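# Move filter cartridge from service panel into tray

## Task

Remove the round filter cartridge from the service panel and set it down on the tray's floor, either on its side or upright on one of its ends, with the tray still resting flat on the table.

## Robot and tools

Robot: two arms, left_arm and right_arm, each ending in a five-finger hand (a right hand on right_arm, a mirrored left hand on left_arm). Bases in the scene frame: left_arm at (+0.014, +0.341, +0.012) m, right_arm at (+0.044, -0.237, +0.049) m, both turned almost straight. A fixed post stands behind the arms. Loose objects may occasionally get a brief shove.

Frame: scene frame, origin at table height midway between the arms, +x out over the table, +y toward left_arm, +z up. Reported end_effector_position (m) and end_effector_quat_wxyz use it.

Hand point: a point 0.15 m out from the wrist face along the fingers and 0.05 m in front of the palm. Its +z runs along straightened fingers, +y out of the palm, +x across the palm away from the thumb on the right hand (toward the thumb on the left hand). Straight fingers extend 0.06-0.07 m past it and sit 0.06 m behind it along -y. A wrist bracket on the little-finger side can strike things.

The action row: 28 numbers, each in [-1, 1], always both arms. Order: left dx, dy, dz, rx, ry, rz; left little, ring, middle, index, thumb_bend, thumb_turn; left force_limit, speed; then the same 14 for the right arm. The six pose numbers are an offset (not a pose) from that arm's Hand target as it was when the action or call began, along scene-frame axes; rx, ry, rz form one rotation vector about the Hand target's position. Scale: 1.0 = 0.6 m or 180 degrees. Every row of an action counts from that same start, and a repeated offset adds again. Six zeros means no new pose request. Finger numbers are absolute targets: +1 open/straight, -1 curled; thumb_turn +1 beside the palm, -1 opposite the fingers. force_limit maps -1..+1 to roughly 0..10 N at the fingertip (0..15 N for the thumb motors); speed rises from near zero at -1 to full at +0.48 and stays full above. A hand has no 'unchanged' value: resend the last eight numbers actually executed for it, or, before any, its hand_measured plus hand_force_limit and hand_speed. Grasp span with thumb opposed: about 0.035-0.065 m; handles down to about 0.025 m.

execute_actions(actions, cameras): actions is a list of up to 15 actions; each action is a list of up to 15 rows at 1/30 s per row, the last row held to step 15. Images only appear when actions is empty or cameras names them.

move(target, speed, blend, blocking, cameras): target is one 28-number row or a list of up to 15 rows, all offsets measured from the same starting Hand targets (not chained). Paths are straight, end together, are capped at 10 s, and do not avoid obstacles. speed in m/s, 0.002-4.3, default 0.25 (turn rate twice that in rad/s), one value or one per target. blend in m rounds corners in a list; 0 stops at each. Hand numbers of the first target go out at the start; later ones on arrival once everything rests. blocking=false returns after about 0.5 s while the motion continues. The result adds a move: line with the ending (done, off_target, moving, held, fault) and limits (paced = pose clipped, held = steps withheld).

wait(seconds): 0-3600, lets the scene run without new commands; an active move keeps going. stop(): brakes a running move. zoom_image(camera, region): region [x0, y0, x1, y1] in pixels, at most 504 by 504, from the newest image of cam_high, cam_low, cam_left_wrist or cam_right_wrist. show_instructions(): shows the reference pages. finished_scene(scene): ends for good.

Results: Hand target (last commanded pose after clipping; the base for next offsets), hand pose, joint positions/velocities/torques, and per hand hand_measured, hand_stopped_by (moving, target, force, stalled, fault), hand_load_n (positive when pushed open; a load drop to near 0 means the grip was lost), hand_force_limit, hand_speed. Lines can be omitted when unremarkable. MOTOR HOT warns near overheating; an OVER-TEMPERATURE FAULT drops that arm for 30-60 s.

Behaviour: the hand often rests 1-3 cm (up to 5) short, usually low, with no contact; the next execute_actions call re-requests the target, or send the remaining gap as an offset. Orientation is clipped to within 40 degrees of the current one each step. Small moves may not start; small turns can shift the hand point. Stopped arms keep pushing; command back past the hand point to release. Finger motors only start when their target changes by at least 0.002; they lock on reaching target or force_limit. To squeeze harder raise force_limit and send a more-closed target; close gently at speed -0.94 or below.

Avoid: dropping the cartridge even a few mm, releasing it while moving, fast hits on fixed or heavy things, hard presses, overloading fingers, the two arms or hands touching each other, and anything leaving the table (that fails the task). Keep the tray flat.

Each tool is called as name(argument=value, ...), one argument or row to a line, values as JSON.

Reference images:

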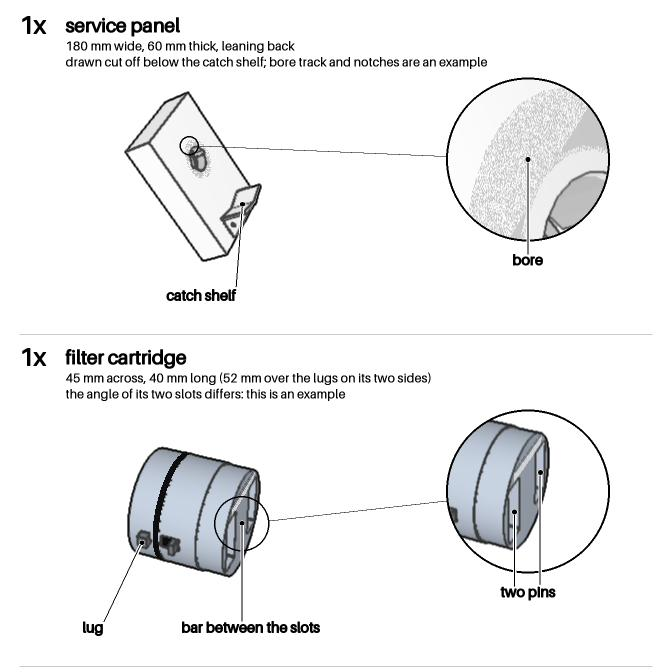

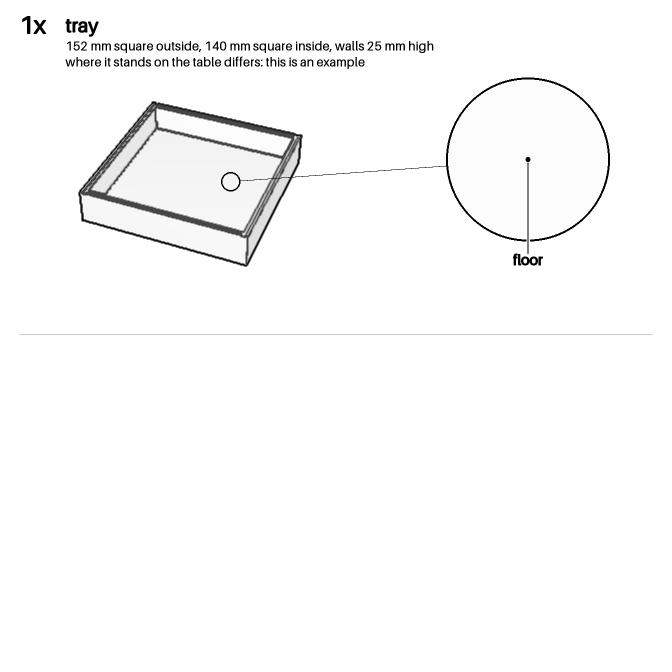

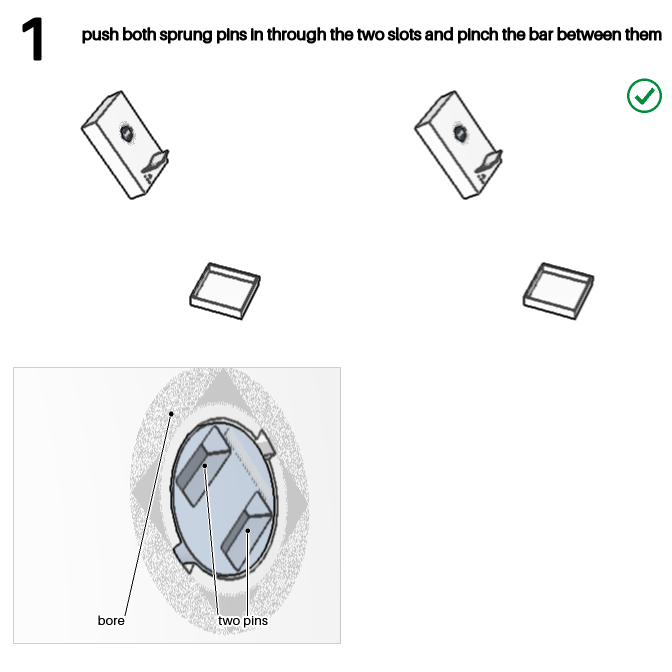

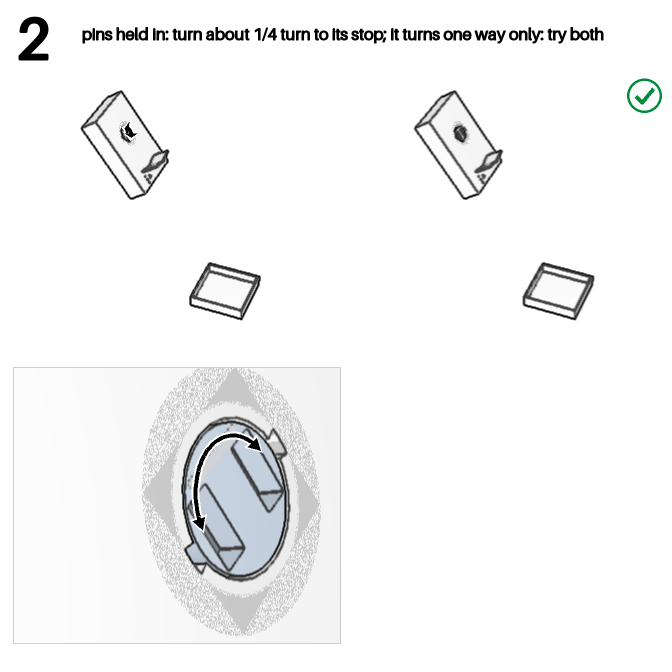

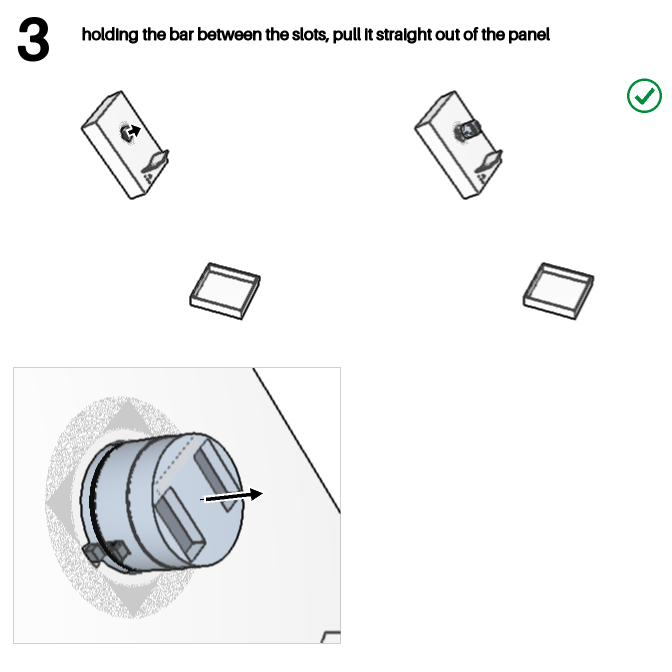

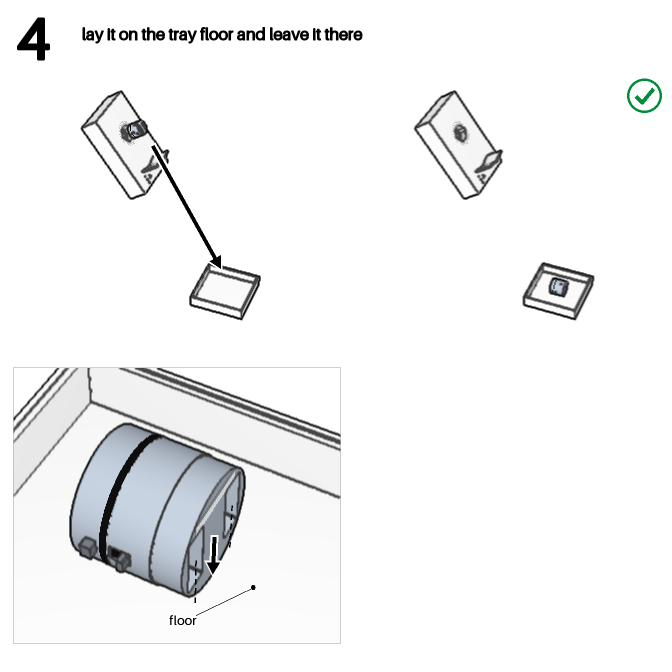

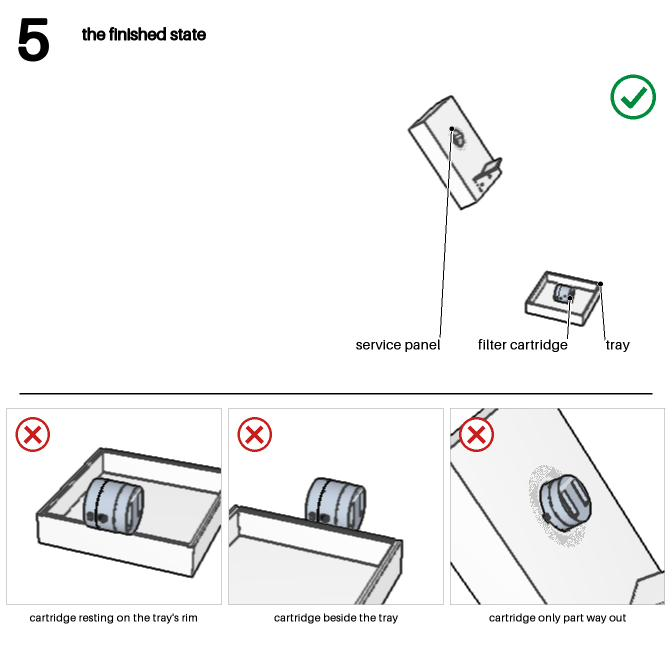

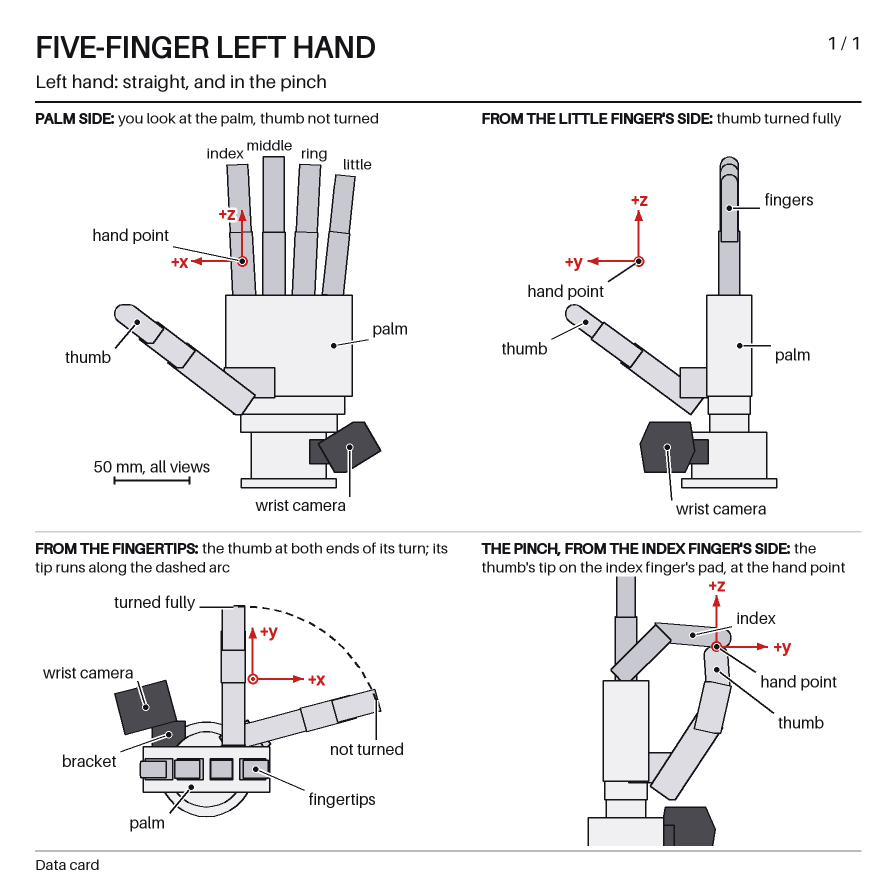

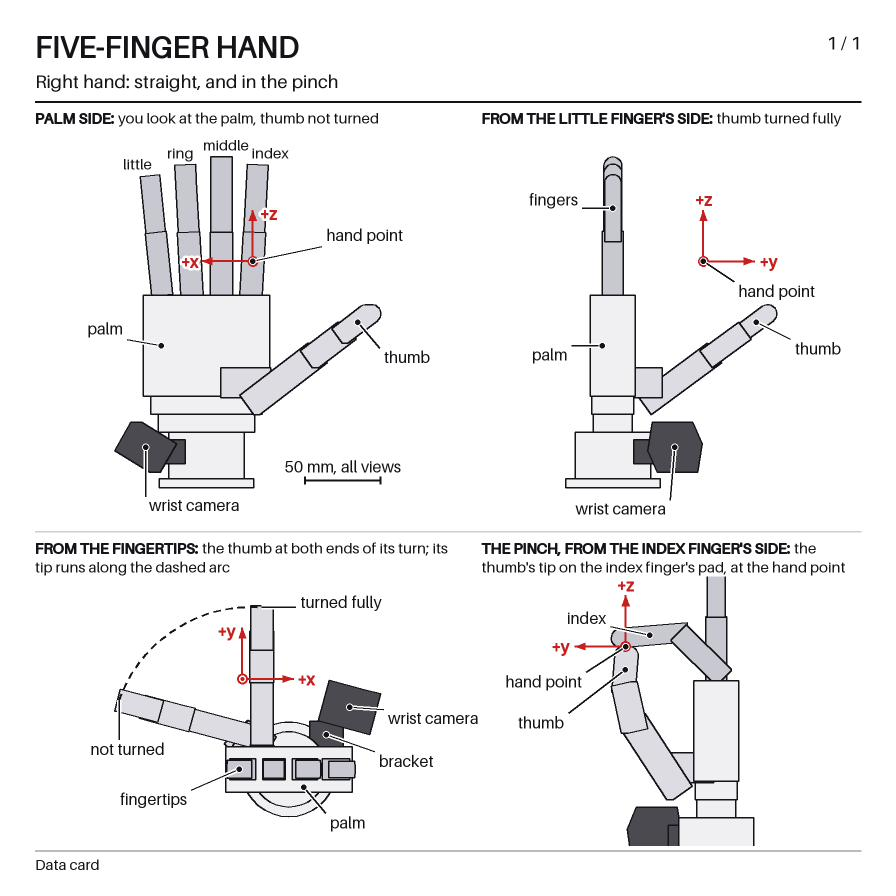

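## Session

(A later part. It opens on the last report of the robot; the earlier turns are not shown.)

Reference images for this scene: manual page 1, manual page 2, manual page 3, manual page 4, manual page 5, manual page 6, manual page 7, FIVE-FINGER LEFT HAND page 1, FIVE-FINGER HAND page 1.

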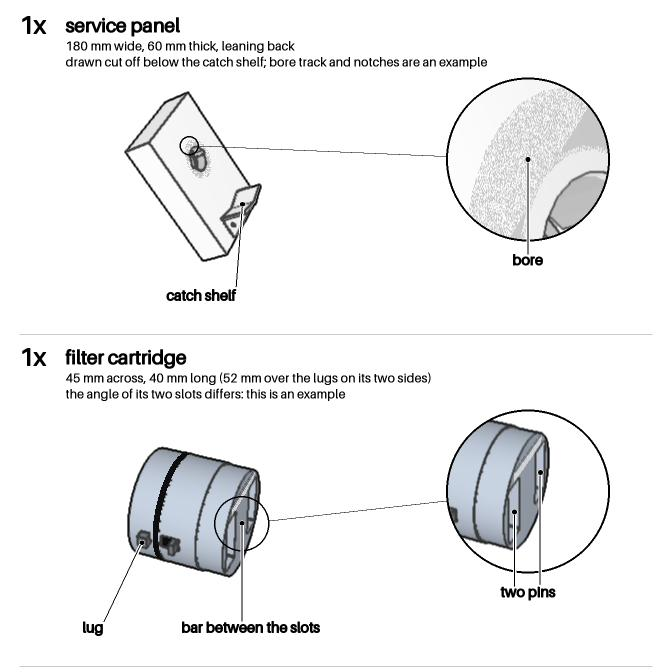

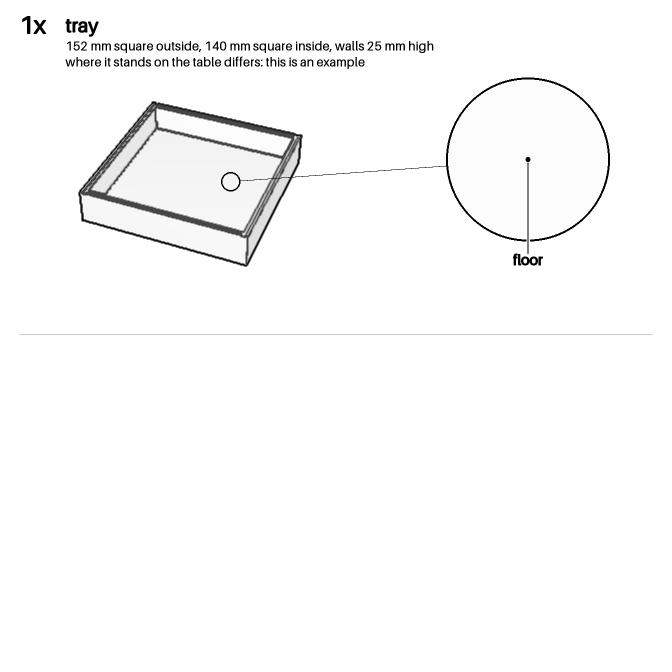

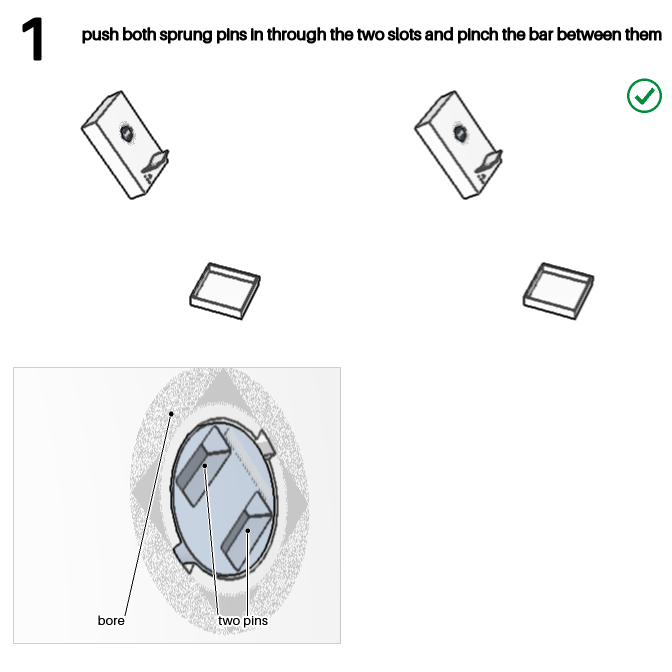

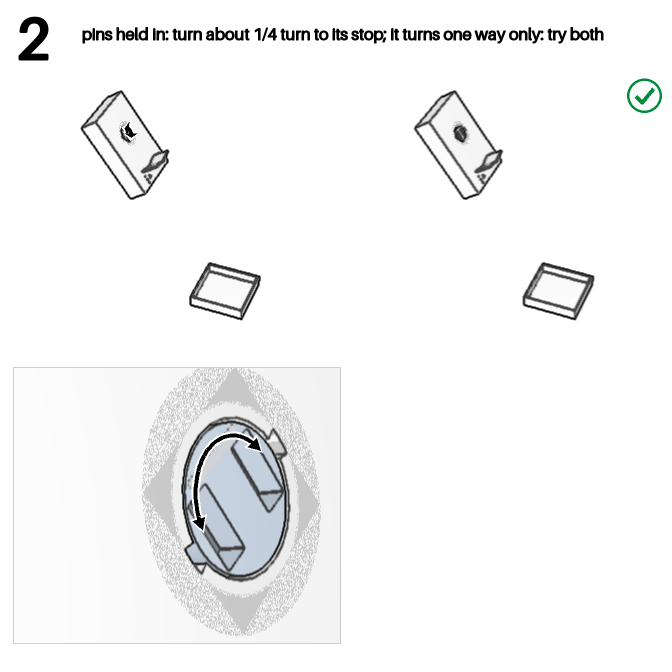

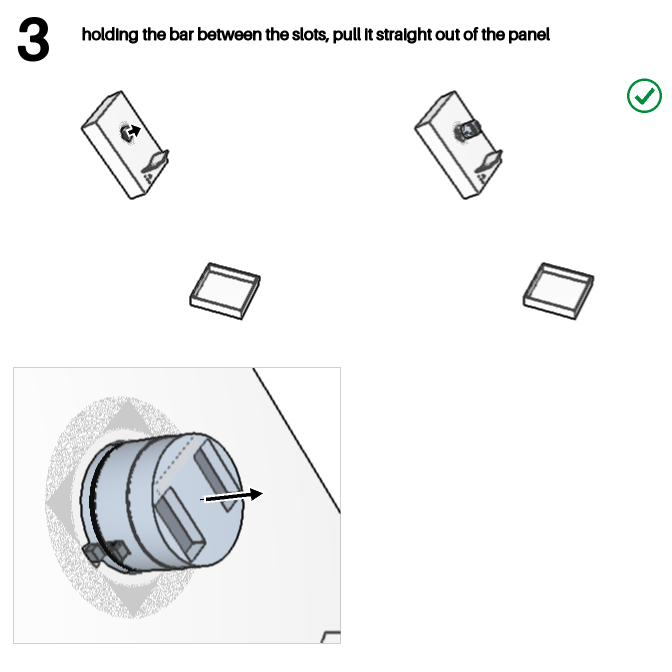

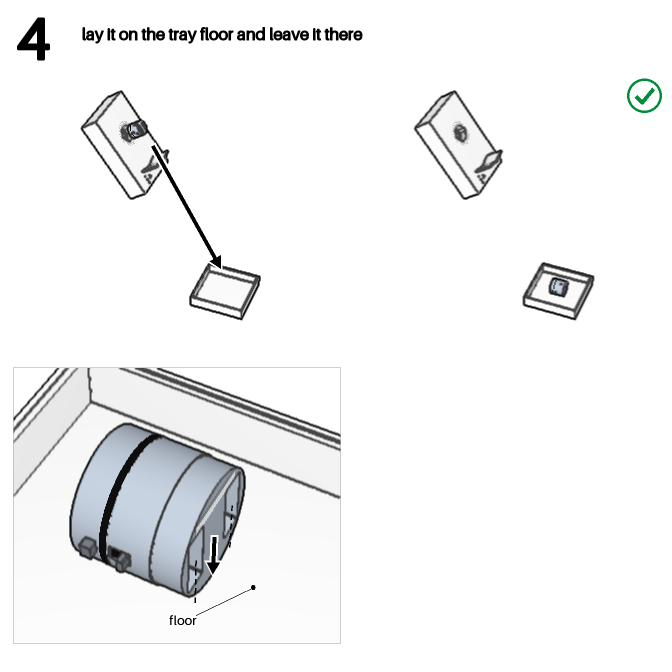

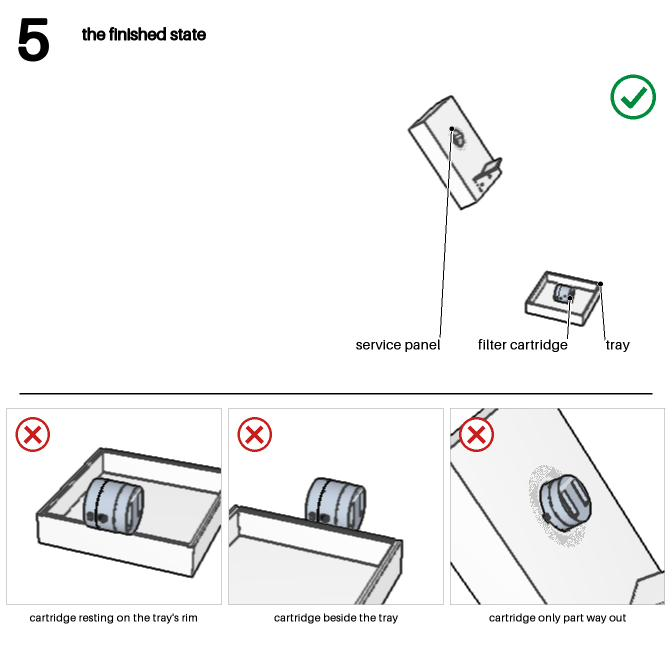

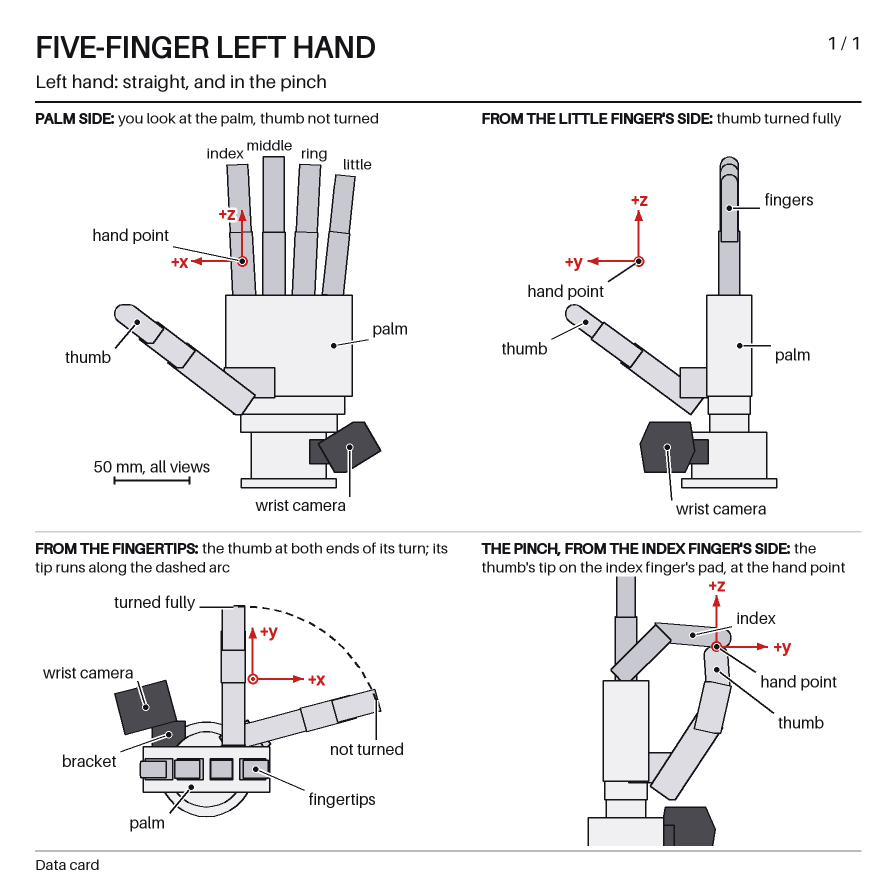

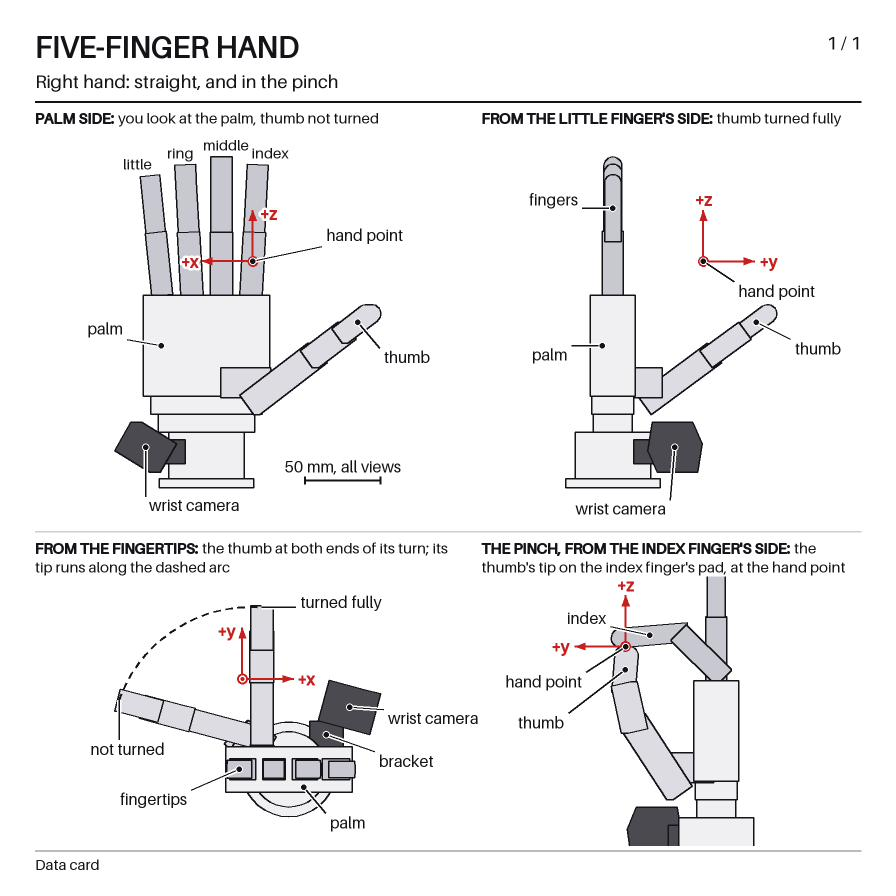

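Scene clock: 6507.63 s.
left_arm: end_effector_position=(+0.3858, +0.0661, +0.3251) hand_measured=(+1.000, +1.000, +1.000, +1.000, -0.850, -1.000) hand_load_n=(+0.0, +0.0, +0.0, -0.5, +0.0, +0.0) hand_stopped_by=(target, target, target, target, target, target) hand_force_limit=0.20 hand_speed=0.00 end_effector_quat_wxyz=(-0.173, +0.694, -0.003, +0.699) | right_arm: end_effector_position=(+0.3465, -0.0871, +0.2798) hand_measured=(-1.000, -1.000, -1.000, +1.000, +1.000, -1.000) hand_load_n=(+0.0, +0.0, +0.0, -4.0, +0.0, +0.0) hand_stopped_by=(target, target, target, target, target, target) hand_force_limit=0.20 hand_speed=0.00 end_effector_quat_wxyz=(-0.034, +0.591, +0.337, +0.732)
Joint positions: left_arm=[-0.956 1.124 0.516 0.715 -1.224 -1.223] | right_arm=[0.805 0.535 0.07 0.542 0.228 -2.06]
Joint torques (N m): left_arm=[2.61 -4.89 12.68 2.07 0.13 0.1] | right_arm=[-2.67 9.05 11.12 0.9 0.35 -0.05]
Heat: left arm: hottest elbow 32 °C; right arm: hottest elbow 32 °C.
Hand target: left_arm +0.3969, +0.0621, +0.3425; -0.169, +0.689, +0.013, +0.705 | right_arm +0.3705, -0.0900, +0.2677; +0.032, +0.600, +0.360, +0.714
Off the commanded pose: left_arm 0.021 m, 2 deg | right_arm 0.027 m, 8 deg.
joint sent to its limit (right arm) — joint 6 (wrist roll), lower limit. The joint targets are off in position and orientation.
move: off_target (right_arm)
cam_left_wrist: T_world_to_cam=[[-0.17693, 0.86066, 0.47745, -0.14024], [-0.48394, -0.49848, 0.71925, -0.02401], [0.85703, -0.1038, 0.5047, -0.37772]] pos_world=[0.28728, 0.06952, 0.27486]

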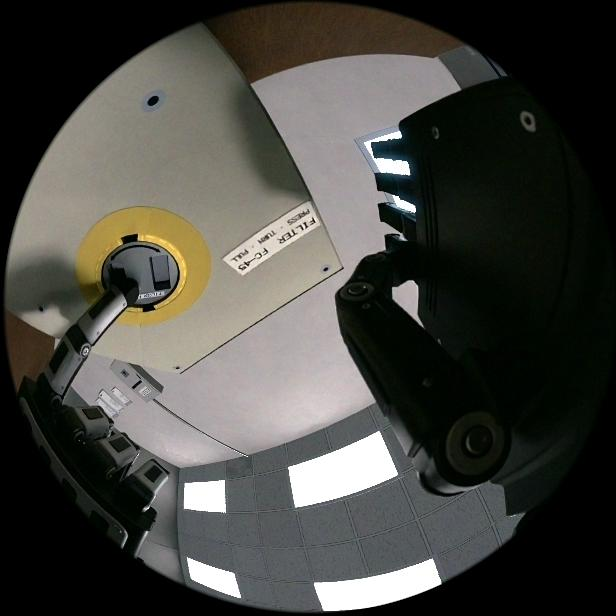

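move(
  target=[
    [0,0,0,0,0,0,1,1,1,1,-0.85,-1,0.2,0.0,-0.045,0,0.0316,0,0,0,-1,-1,-1,1,1,-1,0.2,0.0],
  ],
  speed=0.08,
  cameras=["cam_left_wrist"],
)

zoom_image(
  camera="cam_left_wrist",
  region=[103, 258, 133, 288],
)

Scene clock: 6519.87 s.
left_arm: end_effector_position=(+0.3858, +0.0661, +0.3251) hand_measured=(+1.000, +1.000, +1.000, +1.000, -0.850, -1.000) hand_load_n=(+0.0, +0.0, +0.0, +0.0, +0.0, +0.0) hand_stopped_by=(target, target, target, target, target, target) hand_force_limit=0.20 hand_speed=0.00 end_effector_quat_wxyz=(-0.173, +0.694, -0.003, +0.699) | right_arm: end_effector_position=(+0.3408, -0.0885, +0.2850) hand_measured=(-1.000, -1.000, -1.000, +1.000, +1.000, -1.000) hand_load_n=(+0.0, +0.0, +0.0, +0.0, +0.0, +0.5) hand_stopped_by=(target, target, target, target, target, target) hand_force_limit=0.20 hand_speed=0.00 end_effector_quat_wxyz=(-0.010, +0.618, +0.337, +0.710)
Joint positions: left_arm=[-0.956 1.124 0.516 0.715 -1.224 -1.223] | right_arm=[0.886 0.457 0.122 0.345 0.361 -2.06]
Joint torques (N m): left_arm=[2.49 -4.89 12.64 2.07 0.14 0.1] | right_arm=[1.2 2.08 9.66 0.92 0.53 -0.04]
Heat: left arm: hottest elbow 32 °C; right arm: hottest elbow 34 °C.
Hand target: left_arm +0.3969, +0.0621, +0.3425; -0.169, +0.689, +0.013, +0.705 | right_arm +0.3435, -0.0901, +0.2867; +0.032, +0.600, +0.360, +0.714
Off the commanded pose: left_arm 0.021 m, 2 deg | right_arm 0.003 m, 6 deg.
joint sent to its limit (right arm) — joint 6 (wrist roll), lower limit. The joint targets are off in orientation, not in position.
move: off_target (right_arm)
cam_left_wrist: T_world_to_cam=[[-0.17693, 0.86066, 0.47745, -0.14024], [-0.48394, -0.49848, 0.71925, -0.02401], [0.85703, -0.1038, 0.5047, -0.37772]] pos_world=[0.28728, 0.06952, 0.27486]

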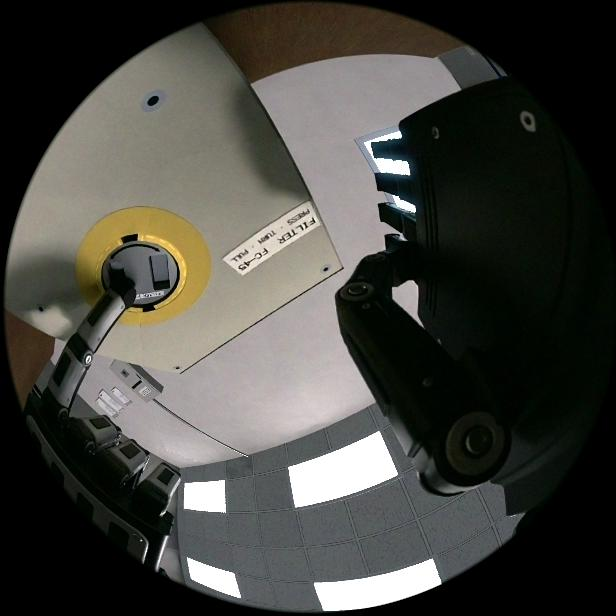

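Scaled by 16.800 from the camera's image (finer frame: 880x880).

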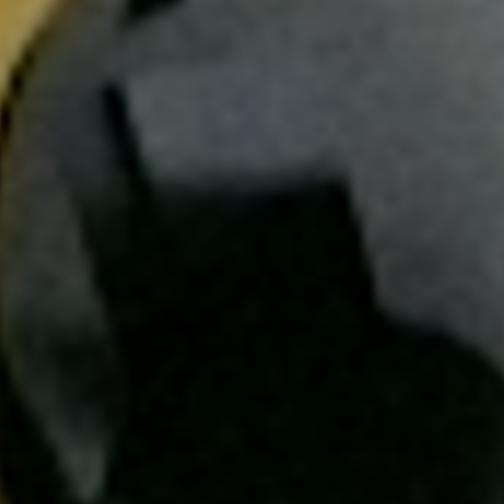

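move(
  target=[
    [0,0,0,0,0,0,1,1,1,1,-0.85,-1,0.2,0.0,-0.139,-0.05,0.039,-0.0709,0.1353,-0.1012,-1,-1,-1,1,1,-1,0.2,0.0],
  ],
  speed=0.15,
  cameras=[],
)

move(
  target=[
    [0,0,0,0,0,0,1,1,1,1,-0.85,-1,0.2,0.0,-0.03,0,0,0.4446,0.0701,-0.2179,-1,-1,-1,1,1,-1,0.2,0.0],
  ],
  speed=0.3,
  cameras=[],
)

Scene clock: 6579.70 s.
left_arm: end_effector_position=(+0.3858, +0.0661, +0.3251) hand_measured=(+1.000, +1.000, +1.000, +1.000, -0.850, -1.000) hand_load_n=(+0.0, +0.0, +0.0, +0.0, +0.0, +0.0) hand_stopped_by=(target, target, target, target, target, target) hand_force_limit=0.20 hand_speed=0.00 end_effector_quat_wxyz=(-0.173, +0.694, -0.003, +0.699) | right_arm: end_effector_position=(+0.2605, -0.1267, +0.2935) hand_measured=(-1.000, -1.000, -1.000, +1.000, +1.000, -1.000) hand_load_n=(+0.0, +0.0, +0.0, +0.0, +0.0, +0.0) hand_stopped_by=(target, target, target, target, target, target) hand_force_limit=0.20 hand_speed=0.00 end_effector_quat_wxyz=(+0.145, +0.776, +0.346, +0.507)
Joint positions: left_arm=[-0.956 1.124 0.516 0.715 -1.224 -1.223] | right_arm=[1.399 0.539 0.53 -0.993 1.015 -1.344]
Joint torques (N m): left_arm=[2.55 -4.89 12.68 2.09 0.14 0.1] | right_arm=[1.85 1.9 11.43 0.99 0.74 0.13]
Heat: left arm: hottest elbow 32 °C; right arm: hottest elbow 34 °C.
Hand target: left_arm +0.3969, +0.0621, +0.3425; -0.169, +0.689, +0.013, +0.705 | right_arm +0.2601, -0.1201, +0.3101; +0.133, +0.778, +0.336, +0.514
Off the commanded pose: left_arm 0.021 m, 2 deg | right_arm 0.018 m, 2 deg.
move: off_target (right_arm)

Scene clock: 6583.33 s.
left_arm: end_effector_position=(+0.3858, +0.0661, +0.3251) hand_measured=(+1.000, +1.000, +1.000, +1.000, -0.850, -1.000) hand_load_n=(+0.0, +0.0, +0.0, +0.0, +0.0, +0.0) hand_stopped_by=(target, target, target, target, target, target) hand_force_limit=0.20 hand_speed=0.00 end_effector_quat_wxyz=(-0.173, +0.694, -0.003, +0.699) | right_arm: end_effector_position=(+0.2416, -0.1216, +0.2882) hand_measured=(-1.000, -1.000, -1.000, +1.000, +1.000, -1.000) hand_load_n=(+0.0, +0.0, +0.5, +0.0, +0.0, +0.0) hand_stopped_by=(target, target, target, target, target, target) hand_force_limit=0.20 hand_speed=0.00 end_effector_quat_wxyz=(-0.251, +0.799, -0.299, +0.457)
Joint positions: left_arm=[-0.956 1.124 0.516 0.715 -1.224 -1.223] | right_arm=[1.132 0.399 0.654 -0.997 0.828 -0.117]
Joint torques (N m): left_arm=[2.49 -5.07 12.64 2.02 0.13 0.11] | right_arm=[0.79 1.9 11.62 1.37 0.37 0.12]
Heat: left arm: hottest elbow 32 °C; right arm: hottest elbow 34 °C.
Hand target: left_arm +0.3969, +0.0621, +0.3425; -0.169, +0.689, +0.013, +0.705 | right_arm +0.2421, -0.1202, +0.3100; -0.270, +0.788, -0.312, +0.457
Off the commanded pose: left_arm 0.021 m, 2 deg | right_arm 0.022 m, 3 deg.
move: off_target (right_arm)

move(
  target=[
    [0,0,0,0,0,0,1,1,1,1,-0.85,-1,0.2,0.0,0.0525,0.1193,-0.0500,-0.0258,0.0492,-0.0368,-1,-1,-1,1,1,-1,0.2,0.0],
    [0,0,0,0,0,0,1,1,1,1,-0.85,-1,0.2,0.0,0.0525,0.1193,-0.0733,-0.0258,0.0492,-0.0368,-1,-1,-1,1,1,-1,0.2,0.0],
  ],
  speed=0.12,
  cameras=["cam_left_wrist"],
)

zoom_image(
  camera="cam_left_wrist",
  region=[85, 225, 205, 345],
)

Scene clock: 6589.80 s.
left_arm: end_effector_position=(+0.3858, +0.0661, +0.3251) hand_measured=(+1.000, +1.000, +1.000, +1.000, -0.850, -1.000) hand_load_n=(+0.0, +0.0, +0.0, +0.0, +0.0, +0.0) hand_stopped_by=(target, target, target, target, target, target) hand_force_limit=0.20 hand_speed=0.00 end_effector_quat_wxyz=(-0.173, +0.694, -0.003, +0.699) | right_arm: end_effector_position=(+0.2697, -0.0540, +0.2642) hand_measured=(-1.000, -1.000, -1.000, +1.000, +1.000, -1.000) hand_load_n=(+0.0, +0.0, +0.0, +0.0, +0.0, +0.0) hand_stopped_by=(target, target, target, target, target, target) hand_force_limit=0.20 hand_speed=0.00 end_effector_quat_wxyz=(-0.178, +0.818, -0.348, +0.423)
Joint positions: left_arm=[-0.956 1.124 0.516 0.715 -1.224 -1.223] | right_arm=[1.109 0.802 0.784 -0.984 0.814 0.081]
Joint torques (N m): left_arm=[2.49 -5.07 12.67 2.04 0.14 0.11] | right_arm=[0.5 -1.38 8.84 2.17 0.36 0.13]
Heat: left arm: hottest elbow 32 °C; right arm: hottest elbow 34 °C.
Hand target: left_arm +0.3969, +0.0621, +0.3425; -0.169, +0.689, +0.013, +0.705 | right_arm +0.2736, -0.0486, +0.2660; -0.186, +0.812, -0.358, +0.421
Off the commanded pose: left_arm 0.021 m, 2 deg | right_arm 0.007 m, 2 deg.
move: done
cam_left_wrist: T_world_to_cam=[[-0.17693, 0.86066, 0.47745, -0.14024], [-0.48394, -0.49848, 0.71925, -0.02401], [0.85703, -0.1038, 0.5047, -0.37772]] pos_world=[0.28728, 0.06952, 0.27486]

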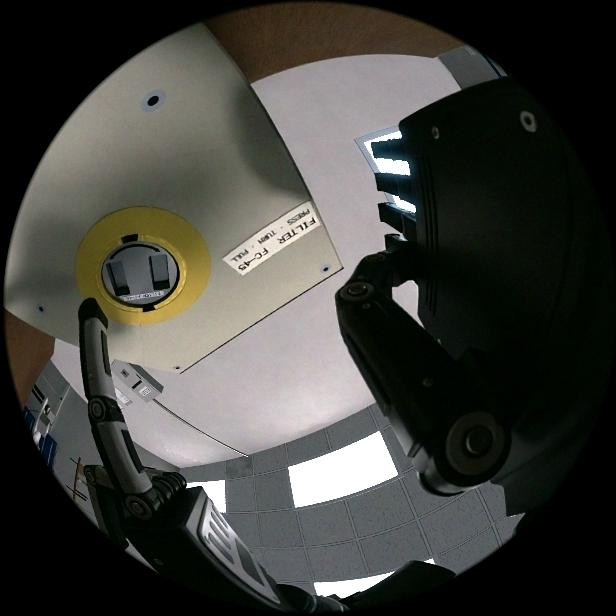

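Scaled by 4.200 from the camera's image (finer frame: 880x880).

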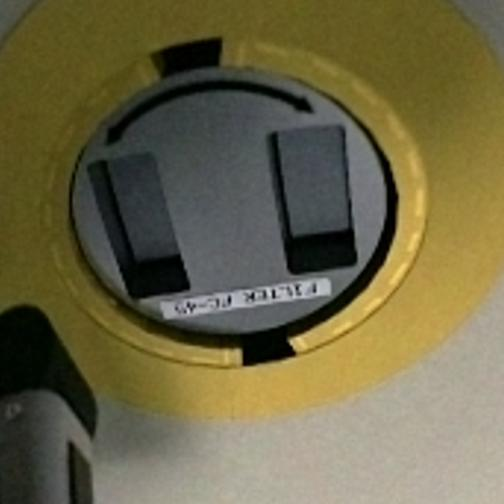

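zoom_image(
  camera="cam_left_wrist",
  region=[70, 285, 120, 335],
)

Scaled by 10.080 from the camera's image (finer frame: 880x880).

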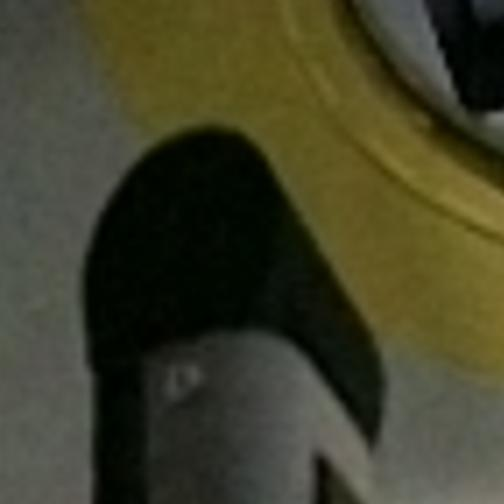

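move(
  target=[
    [0,0,0,0,0,0,1,1,1,1,-0.85,-1,0.2,0.0,0.0210,0.0050,-0.0030,0,0,0,-1,-1,-1,1,1,-1,0.2,0.0],
    [0,0,0,0,0,0,1,1,1,1,-0.85,-1,0.2,0.0,0.0373,-0.0036,-0.0173,0,0,0,-1,-1,-1,1,1,-1,0.2,0.0],
  ],
  speed=0.06,
  cameras=["cam_left_wrist"],
)

zoom_image(
  camera="cam_left_wrist",
  region=[85, 225, 205, 345],
)

Scene clock: 6625.53 s.
left_arm: end_effector_position=(+0.3858, +0.0661, +0.3251) hand_measured=(+1.000, +1.000, +1.000, +1.000, -0.850, -1.000) hand_load_n=(+0.0, +0.0, +0.0, +0.0, +0.0, +0.0) hand_stopped_by=(target, target, target, target, target, target) hand_force_limit=0.20 hand_speed=0.00 end_effector_quat_wxyz=(-0.173, +0.694, -0.003, +0.699) | right_arm: end_effector_position=(+0.2936, -0.0513, +0.2595) hand_measured=(-1.000, -1.000, -1.000, +1.000, +1.000, -1.000) hand_load_n=(+0.0, +0.0, +0.0, +0.0, +0.0, +0.5) hand_stopped_by=(target, target, target, target, target, target) hand_force_limit=0.20 hand_speed=0.00 end_effector_quat_wxyz=(-0.188, +0.810, -0.361, +0.422)
Joint positions: left_arm=[-0.956 1.124 0.516 0.715 -1.224 -1.223] | right_arm=[1.023 0.823 0.771 -0.87 0.767 0.009]
Joint torques (N m): left_arm=[2.49 -4.95 12.67 2.04 0.13 0.09] | right_arm=[0.44 -1.96 7.94 2.39 0.23 -0.11]
Heat: left arm: hottest elbow 32 °C; right arm: hottest elbow 33 °C.
Hand target: left_arm +0.3969, +0.0621, +0.3425; -0.169, +0.689, +0.013, +0.705 | right_arm +0.2960, -0.0507, +0.2556; -0.186, +0.812, -0.358, +0.421
Off the commanded pose: left_arm 0.021 m, 2 deg | right_arm 0.005 m, 0 deg.
move: done
cam_left_wrist: T_world_to_cam=[[-0.17693, 0.86066, 0.47745, -0.14024], [-0.48394, -0.49848, 0.71925, -0.02401], [0.85703, -0.1038, 0.5047, -0.37772]] pos_world=[0.28728, 0.06952, 0.27486]

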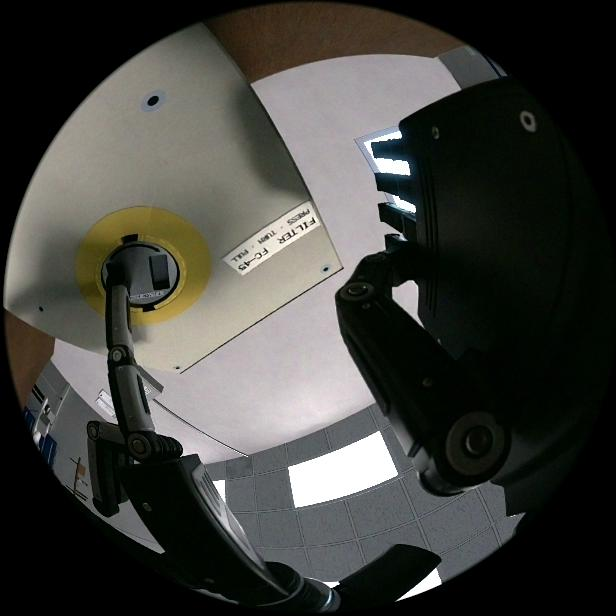

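Scaled by 4.200 from the camera's image (finer frame: 880x880).

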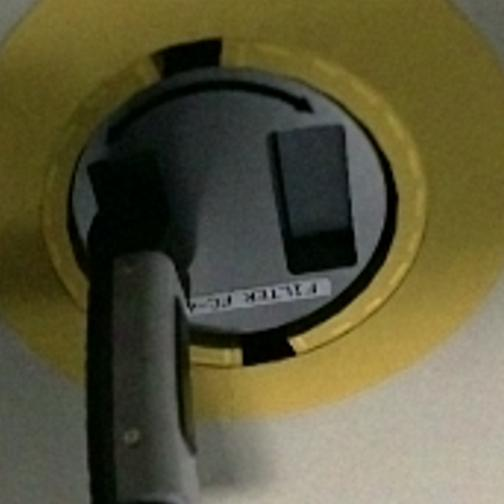

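move(
  target=[
    [0,0,0,0,0,0,1,1,1,1,-0.85,-1,0.2,0.0,0.0228,-0.0028,-0.0172,-0.01365,0,0.00957,-1,-1,-1,1,1,-1,0.2,0.0],
  ],
  speed=0.05,
  cameras=["cam_left_wrist"],
)

zoom_image(
  camera="cam_left_wrist",
  region=[85, 245, 145, 305],
)

Scene clock: 6636.30 s.
left_arm: end_effector_position=(+0.3858, +0.0661, +0.3251) hand_measured=(+1.000, +1.000, +1.000, +1.000, -0.850, -1.000) hand_load_n=(+0.0, +0.0, +0.0, +0.0, +0.0, +0.0) hand_stopped_by=(target, target, target, target, target, target) hand_force_limit=0.20 hand_speed=0.00 end_effector_quat_wxyz=(-0.173, +0.694, -0.003, +0.699) | right_arm: end_effector_position=(+0.2986, -0.0546, +0.2581) hand_measured=(-1.000, -1.000, -1.000, +1.000, +1.000, -1.000) hand_load_n=(+0.0, +0.0, +0.0, -7.0, +0.0, +0.0) hand_stopped_by=(target, target, target, target, target, target) hand_force_limit=0.20 hand_speed=0.00 end_effector_quat_wxyz=(-0.179, +0.825, -0.328, +0.425)
Joint positions: left_arm=[-0.956 1.124 0.516 0.715 -1.224 -1.223] | right_arm=[1.004 0.821 0.761 -0.834 0.742 -0.094]
Joint torques (N m): left_arm=[2.43 -4.95 12.66 2.04 0.14 0.1] | right_arm=[-1.08 0.26 7.13 3.95 0.29 -0.06]
Heat: left arm: hottest elbow 32 °C; right arm: hottest elbow 33 °C.
Hand target: left_arm +0.3969, +0.0621, +0.3425; -0.169, +0.689, +0.013, +0.705 | right_arm +0.3096, -0.0524, +0.2454; -0.175, +0.821, -0.337, +0.426
Off the commanded pose: left_arm 0.021 m, 2 deg | right_arm 0.017 m, 1 deg.
move: off_target (right_arm)
cam_left_wrist: T_world_to_cam=[[-0.17693, 0.86066, 0.47745, -0.14024], [-0.48394, -0.49848, 0.71925, -0.02401], [0.85703, -0.1038, 0.5047, -0.37772]] pos_world=[0.28728, 0.06952, 0.27486]

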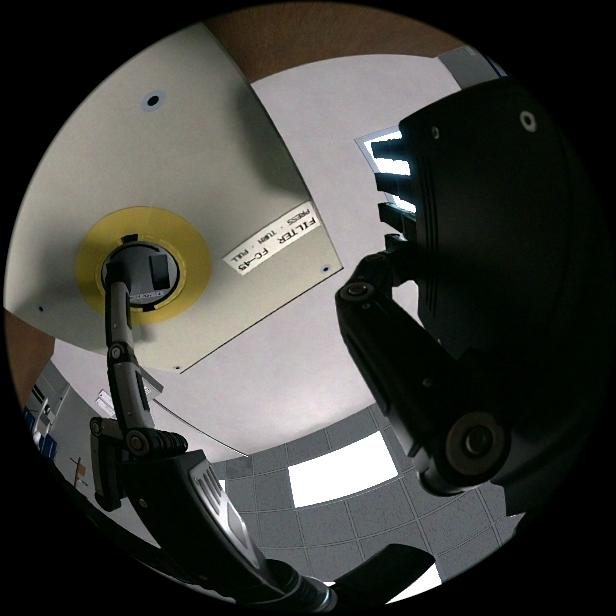

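Scaled by 8.400 from the camera's image (finer frame: 880x880).

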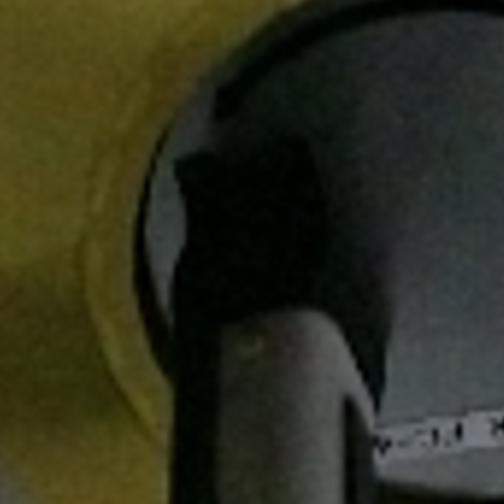

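move(
  target=[
    [0,0,0,0,0,0,1,1,1,1,-0.85,-1,0.2,0.0,-0.0454,0.0077,0.0234,0.0273,0,-0.01913,-1,-1,-1,1,1,-1,0.2,0.0],
    [0,0,0,0,0,0,1,1,1,1,-0.85,-1,0.2,0.0,-0.004,0.0077,-0.0058,0.0273,0,-0.01913,-1,-1,-1,1,1,-1,0.2,0.0],
  ],
  speed=0.05,
  cameras=["cam_left_wrist"],
)

zoom_image(
  camera="cam_left_wrist",
  region=[85, 245, 145, 305],
)

Scene clock: 6647.97 s.
left_arm: end_effector_position=(+0.3858, +0.0661, +0.3251) hand_measured=(+1.000, +1.000, +1.000, +1.000, -0.850, -1.000) hand_load_n=(+0.0, +0.0, +0.0, +0.0, +0.0, +0.0) hand_stopped_by=(target, target, target, target, target, target) hand_force_limit=0.20 hand_speed=0.00 end_effector_quat_wxyz=(-0.173, +0.694, -0.003, +0.699) | right_arm: end_effector_position=(+0.2953, -0.0490, +0.2537) hand_measured=(-1.000, -1.000, -1.000, +1.000, +1.000, -1.000) hand_load_n=(+0.0, +0.0, +0.0, -6.5, +0.0, +0.0) hand_stopped_by=(target, target, target, target, target, target) hand_force_limit=0.20 hand_speed=0.00 end_effector_quat_wxyz=(-0.201, +0.809, -0.367, +0.413)
Joint positions: left_arm=[-0.956 1.124 0.516 0.715 -1.224 -1.223] | right_arm=[1.006 0.814 0.752 -0.832 0.738 0.005]
Joint torques (N m): left_arm=[2.49 -4.84 12.66 2.03 0.13 0.1] | right_arm=[-1.2 0.15 7.13 3.96 0.38 0.03]
Heat: left arm: hottest elbow 32 °C; right arm: hottest elbow 33 °C.
Hand target: left_arm +0.3969, +0.0621, +0.3425; -0.169, +0.689, +0.013, +0.705 | right_arm +0.3072, -0.0477, +0.2419; -0.197, +0.803, -0.379, +0.416
Off the commanded pose: left_arm 0.021 m, 2 deg | right_arm 0.017 m, 2 deg.
move: off_target (right_arm)
cam_left_wrist: T_world_to_cam=[[-0.17693, 0.86066, 0.47745, -0.14024], [-0.48394, -0.49848, 0.71925, -0.02401], [0.85703, -0.1038, 0.5047, -0.37772]] pos_world=[0.28728, 0.06952, 0.27486]

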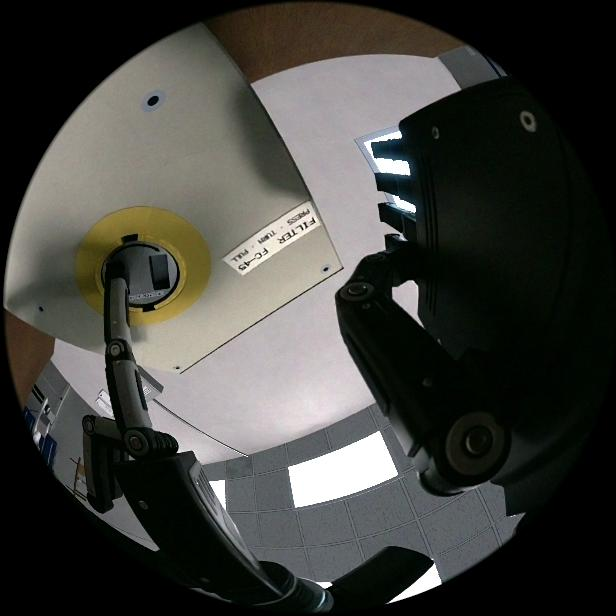

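Scaled by 8.400 from the camera's image (finer frame: 880x880).

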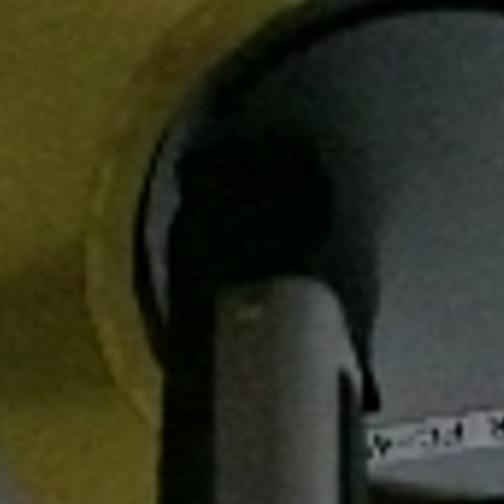

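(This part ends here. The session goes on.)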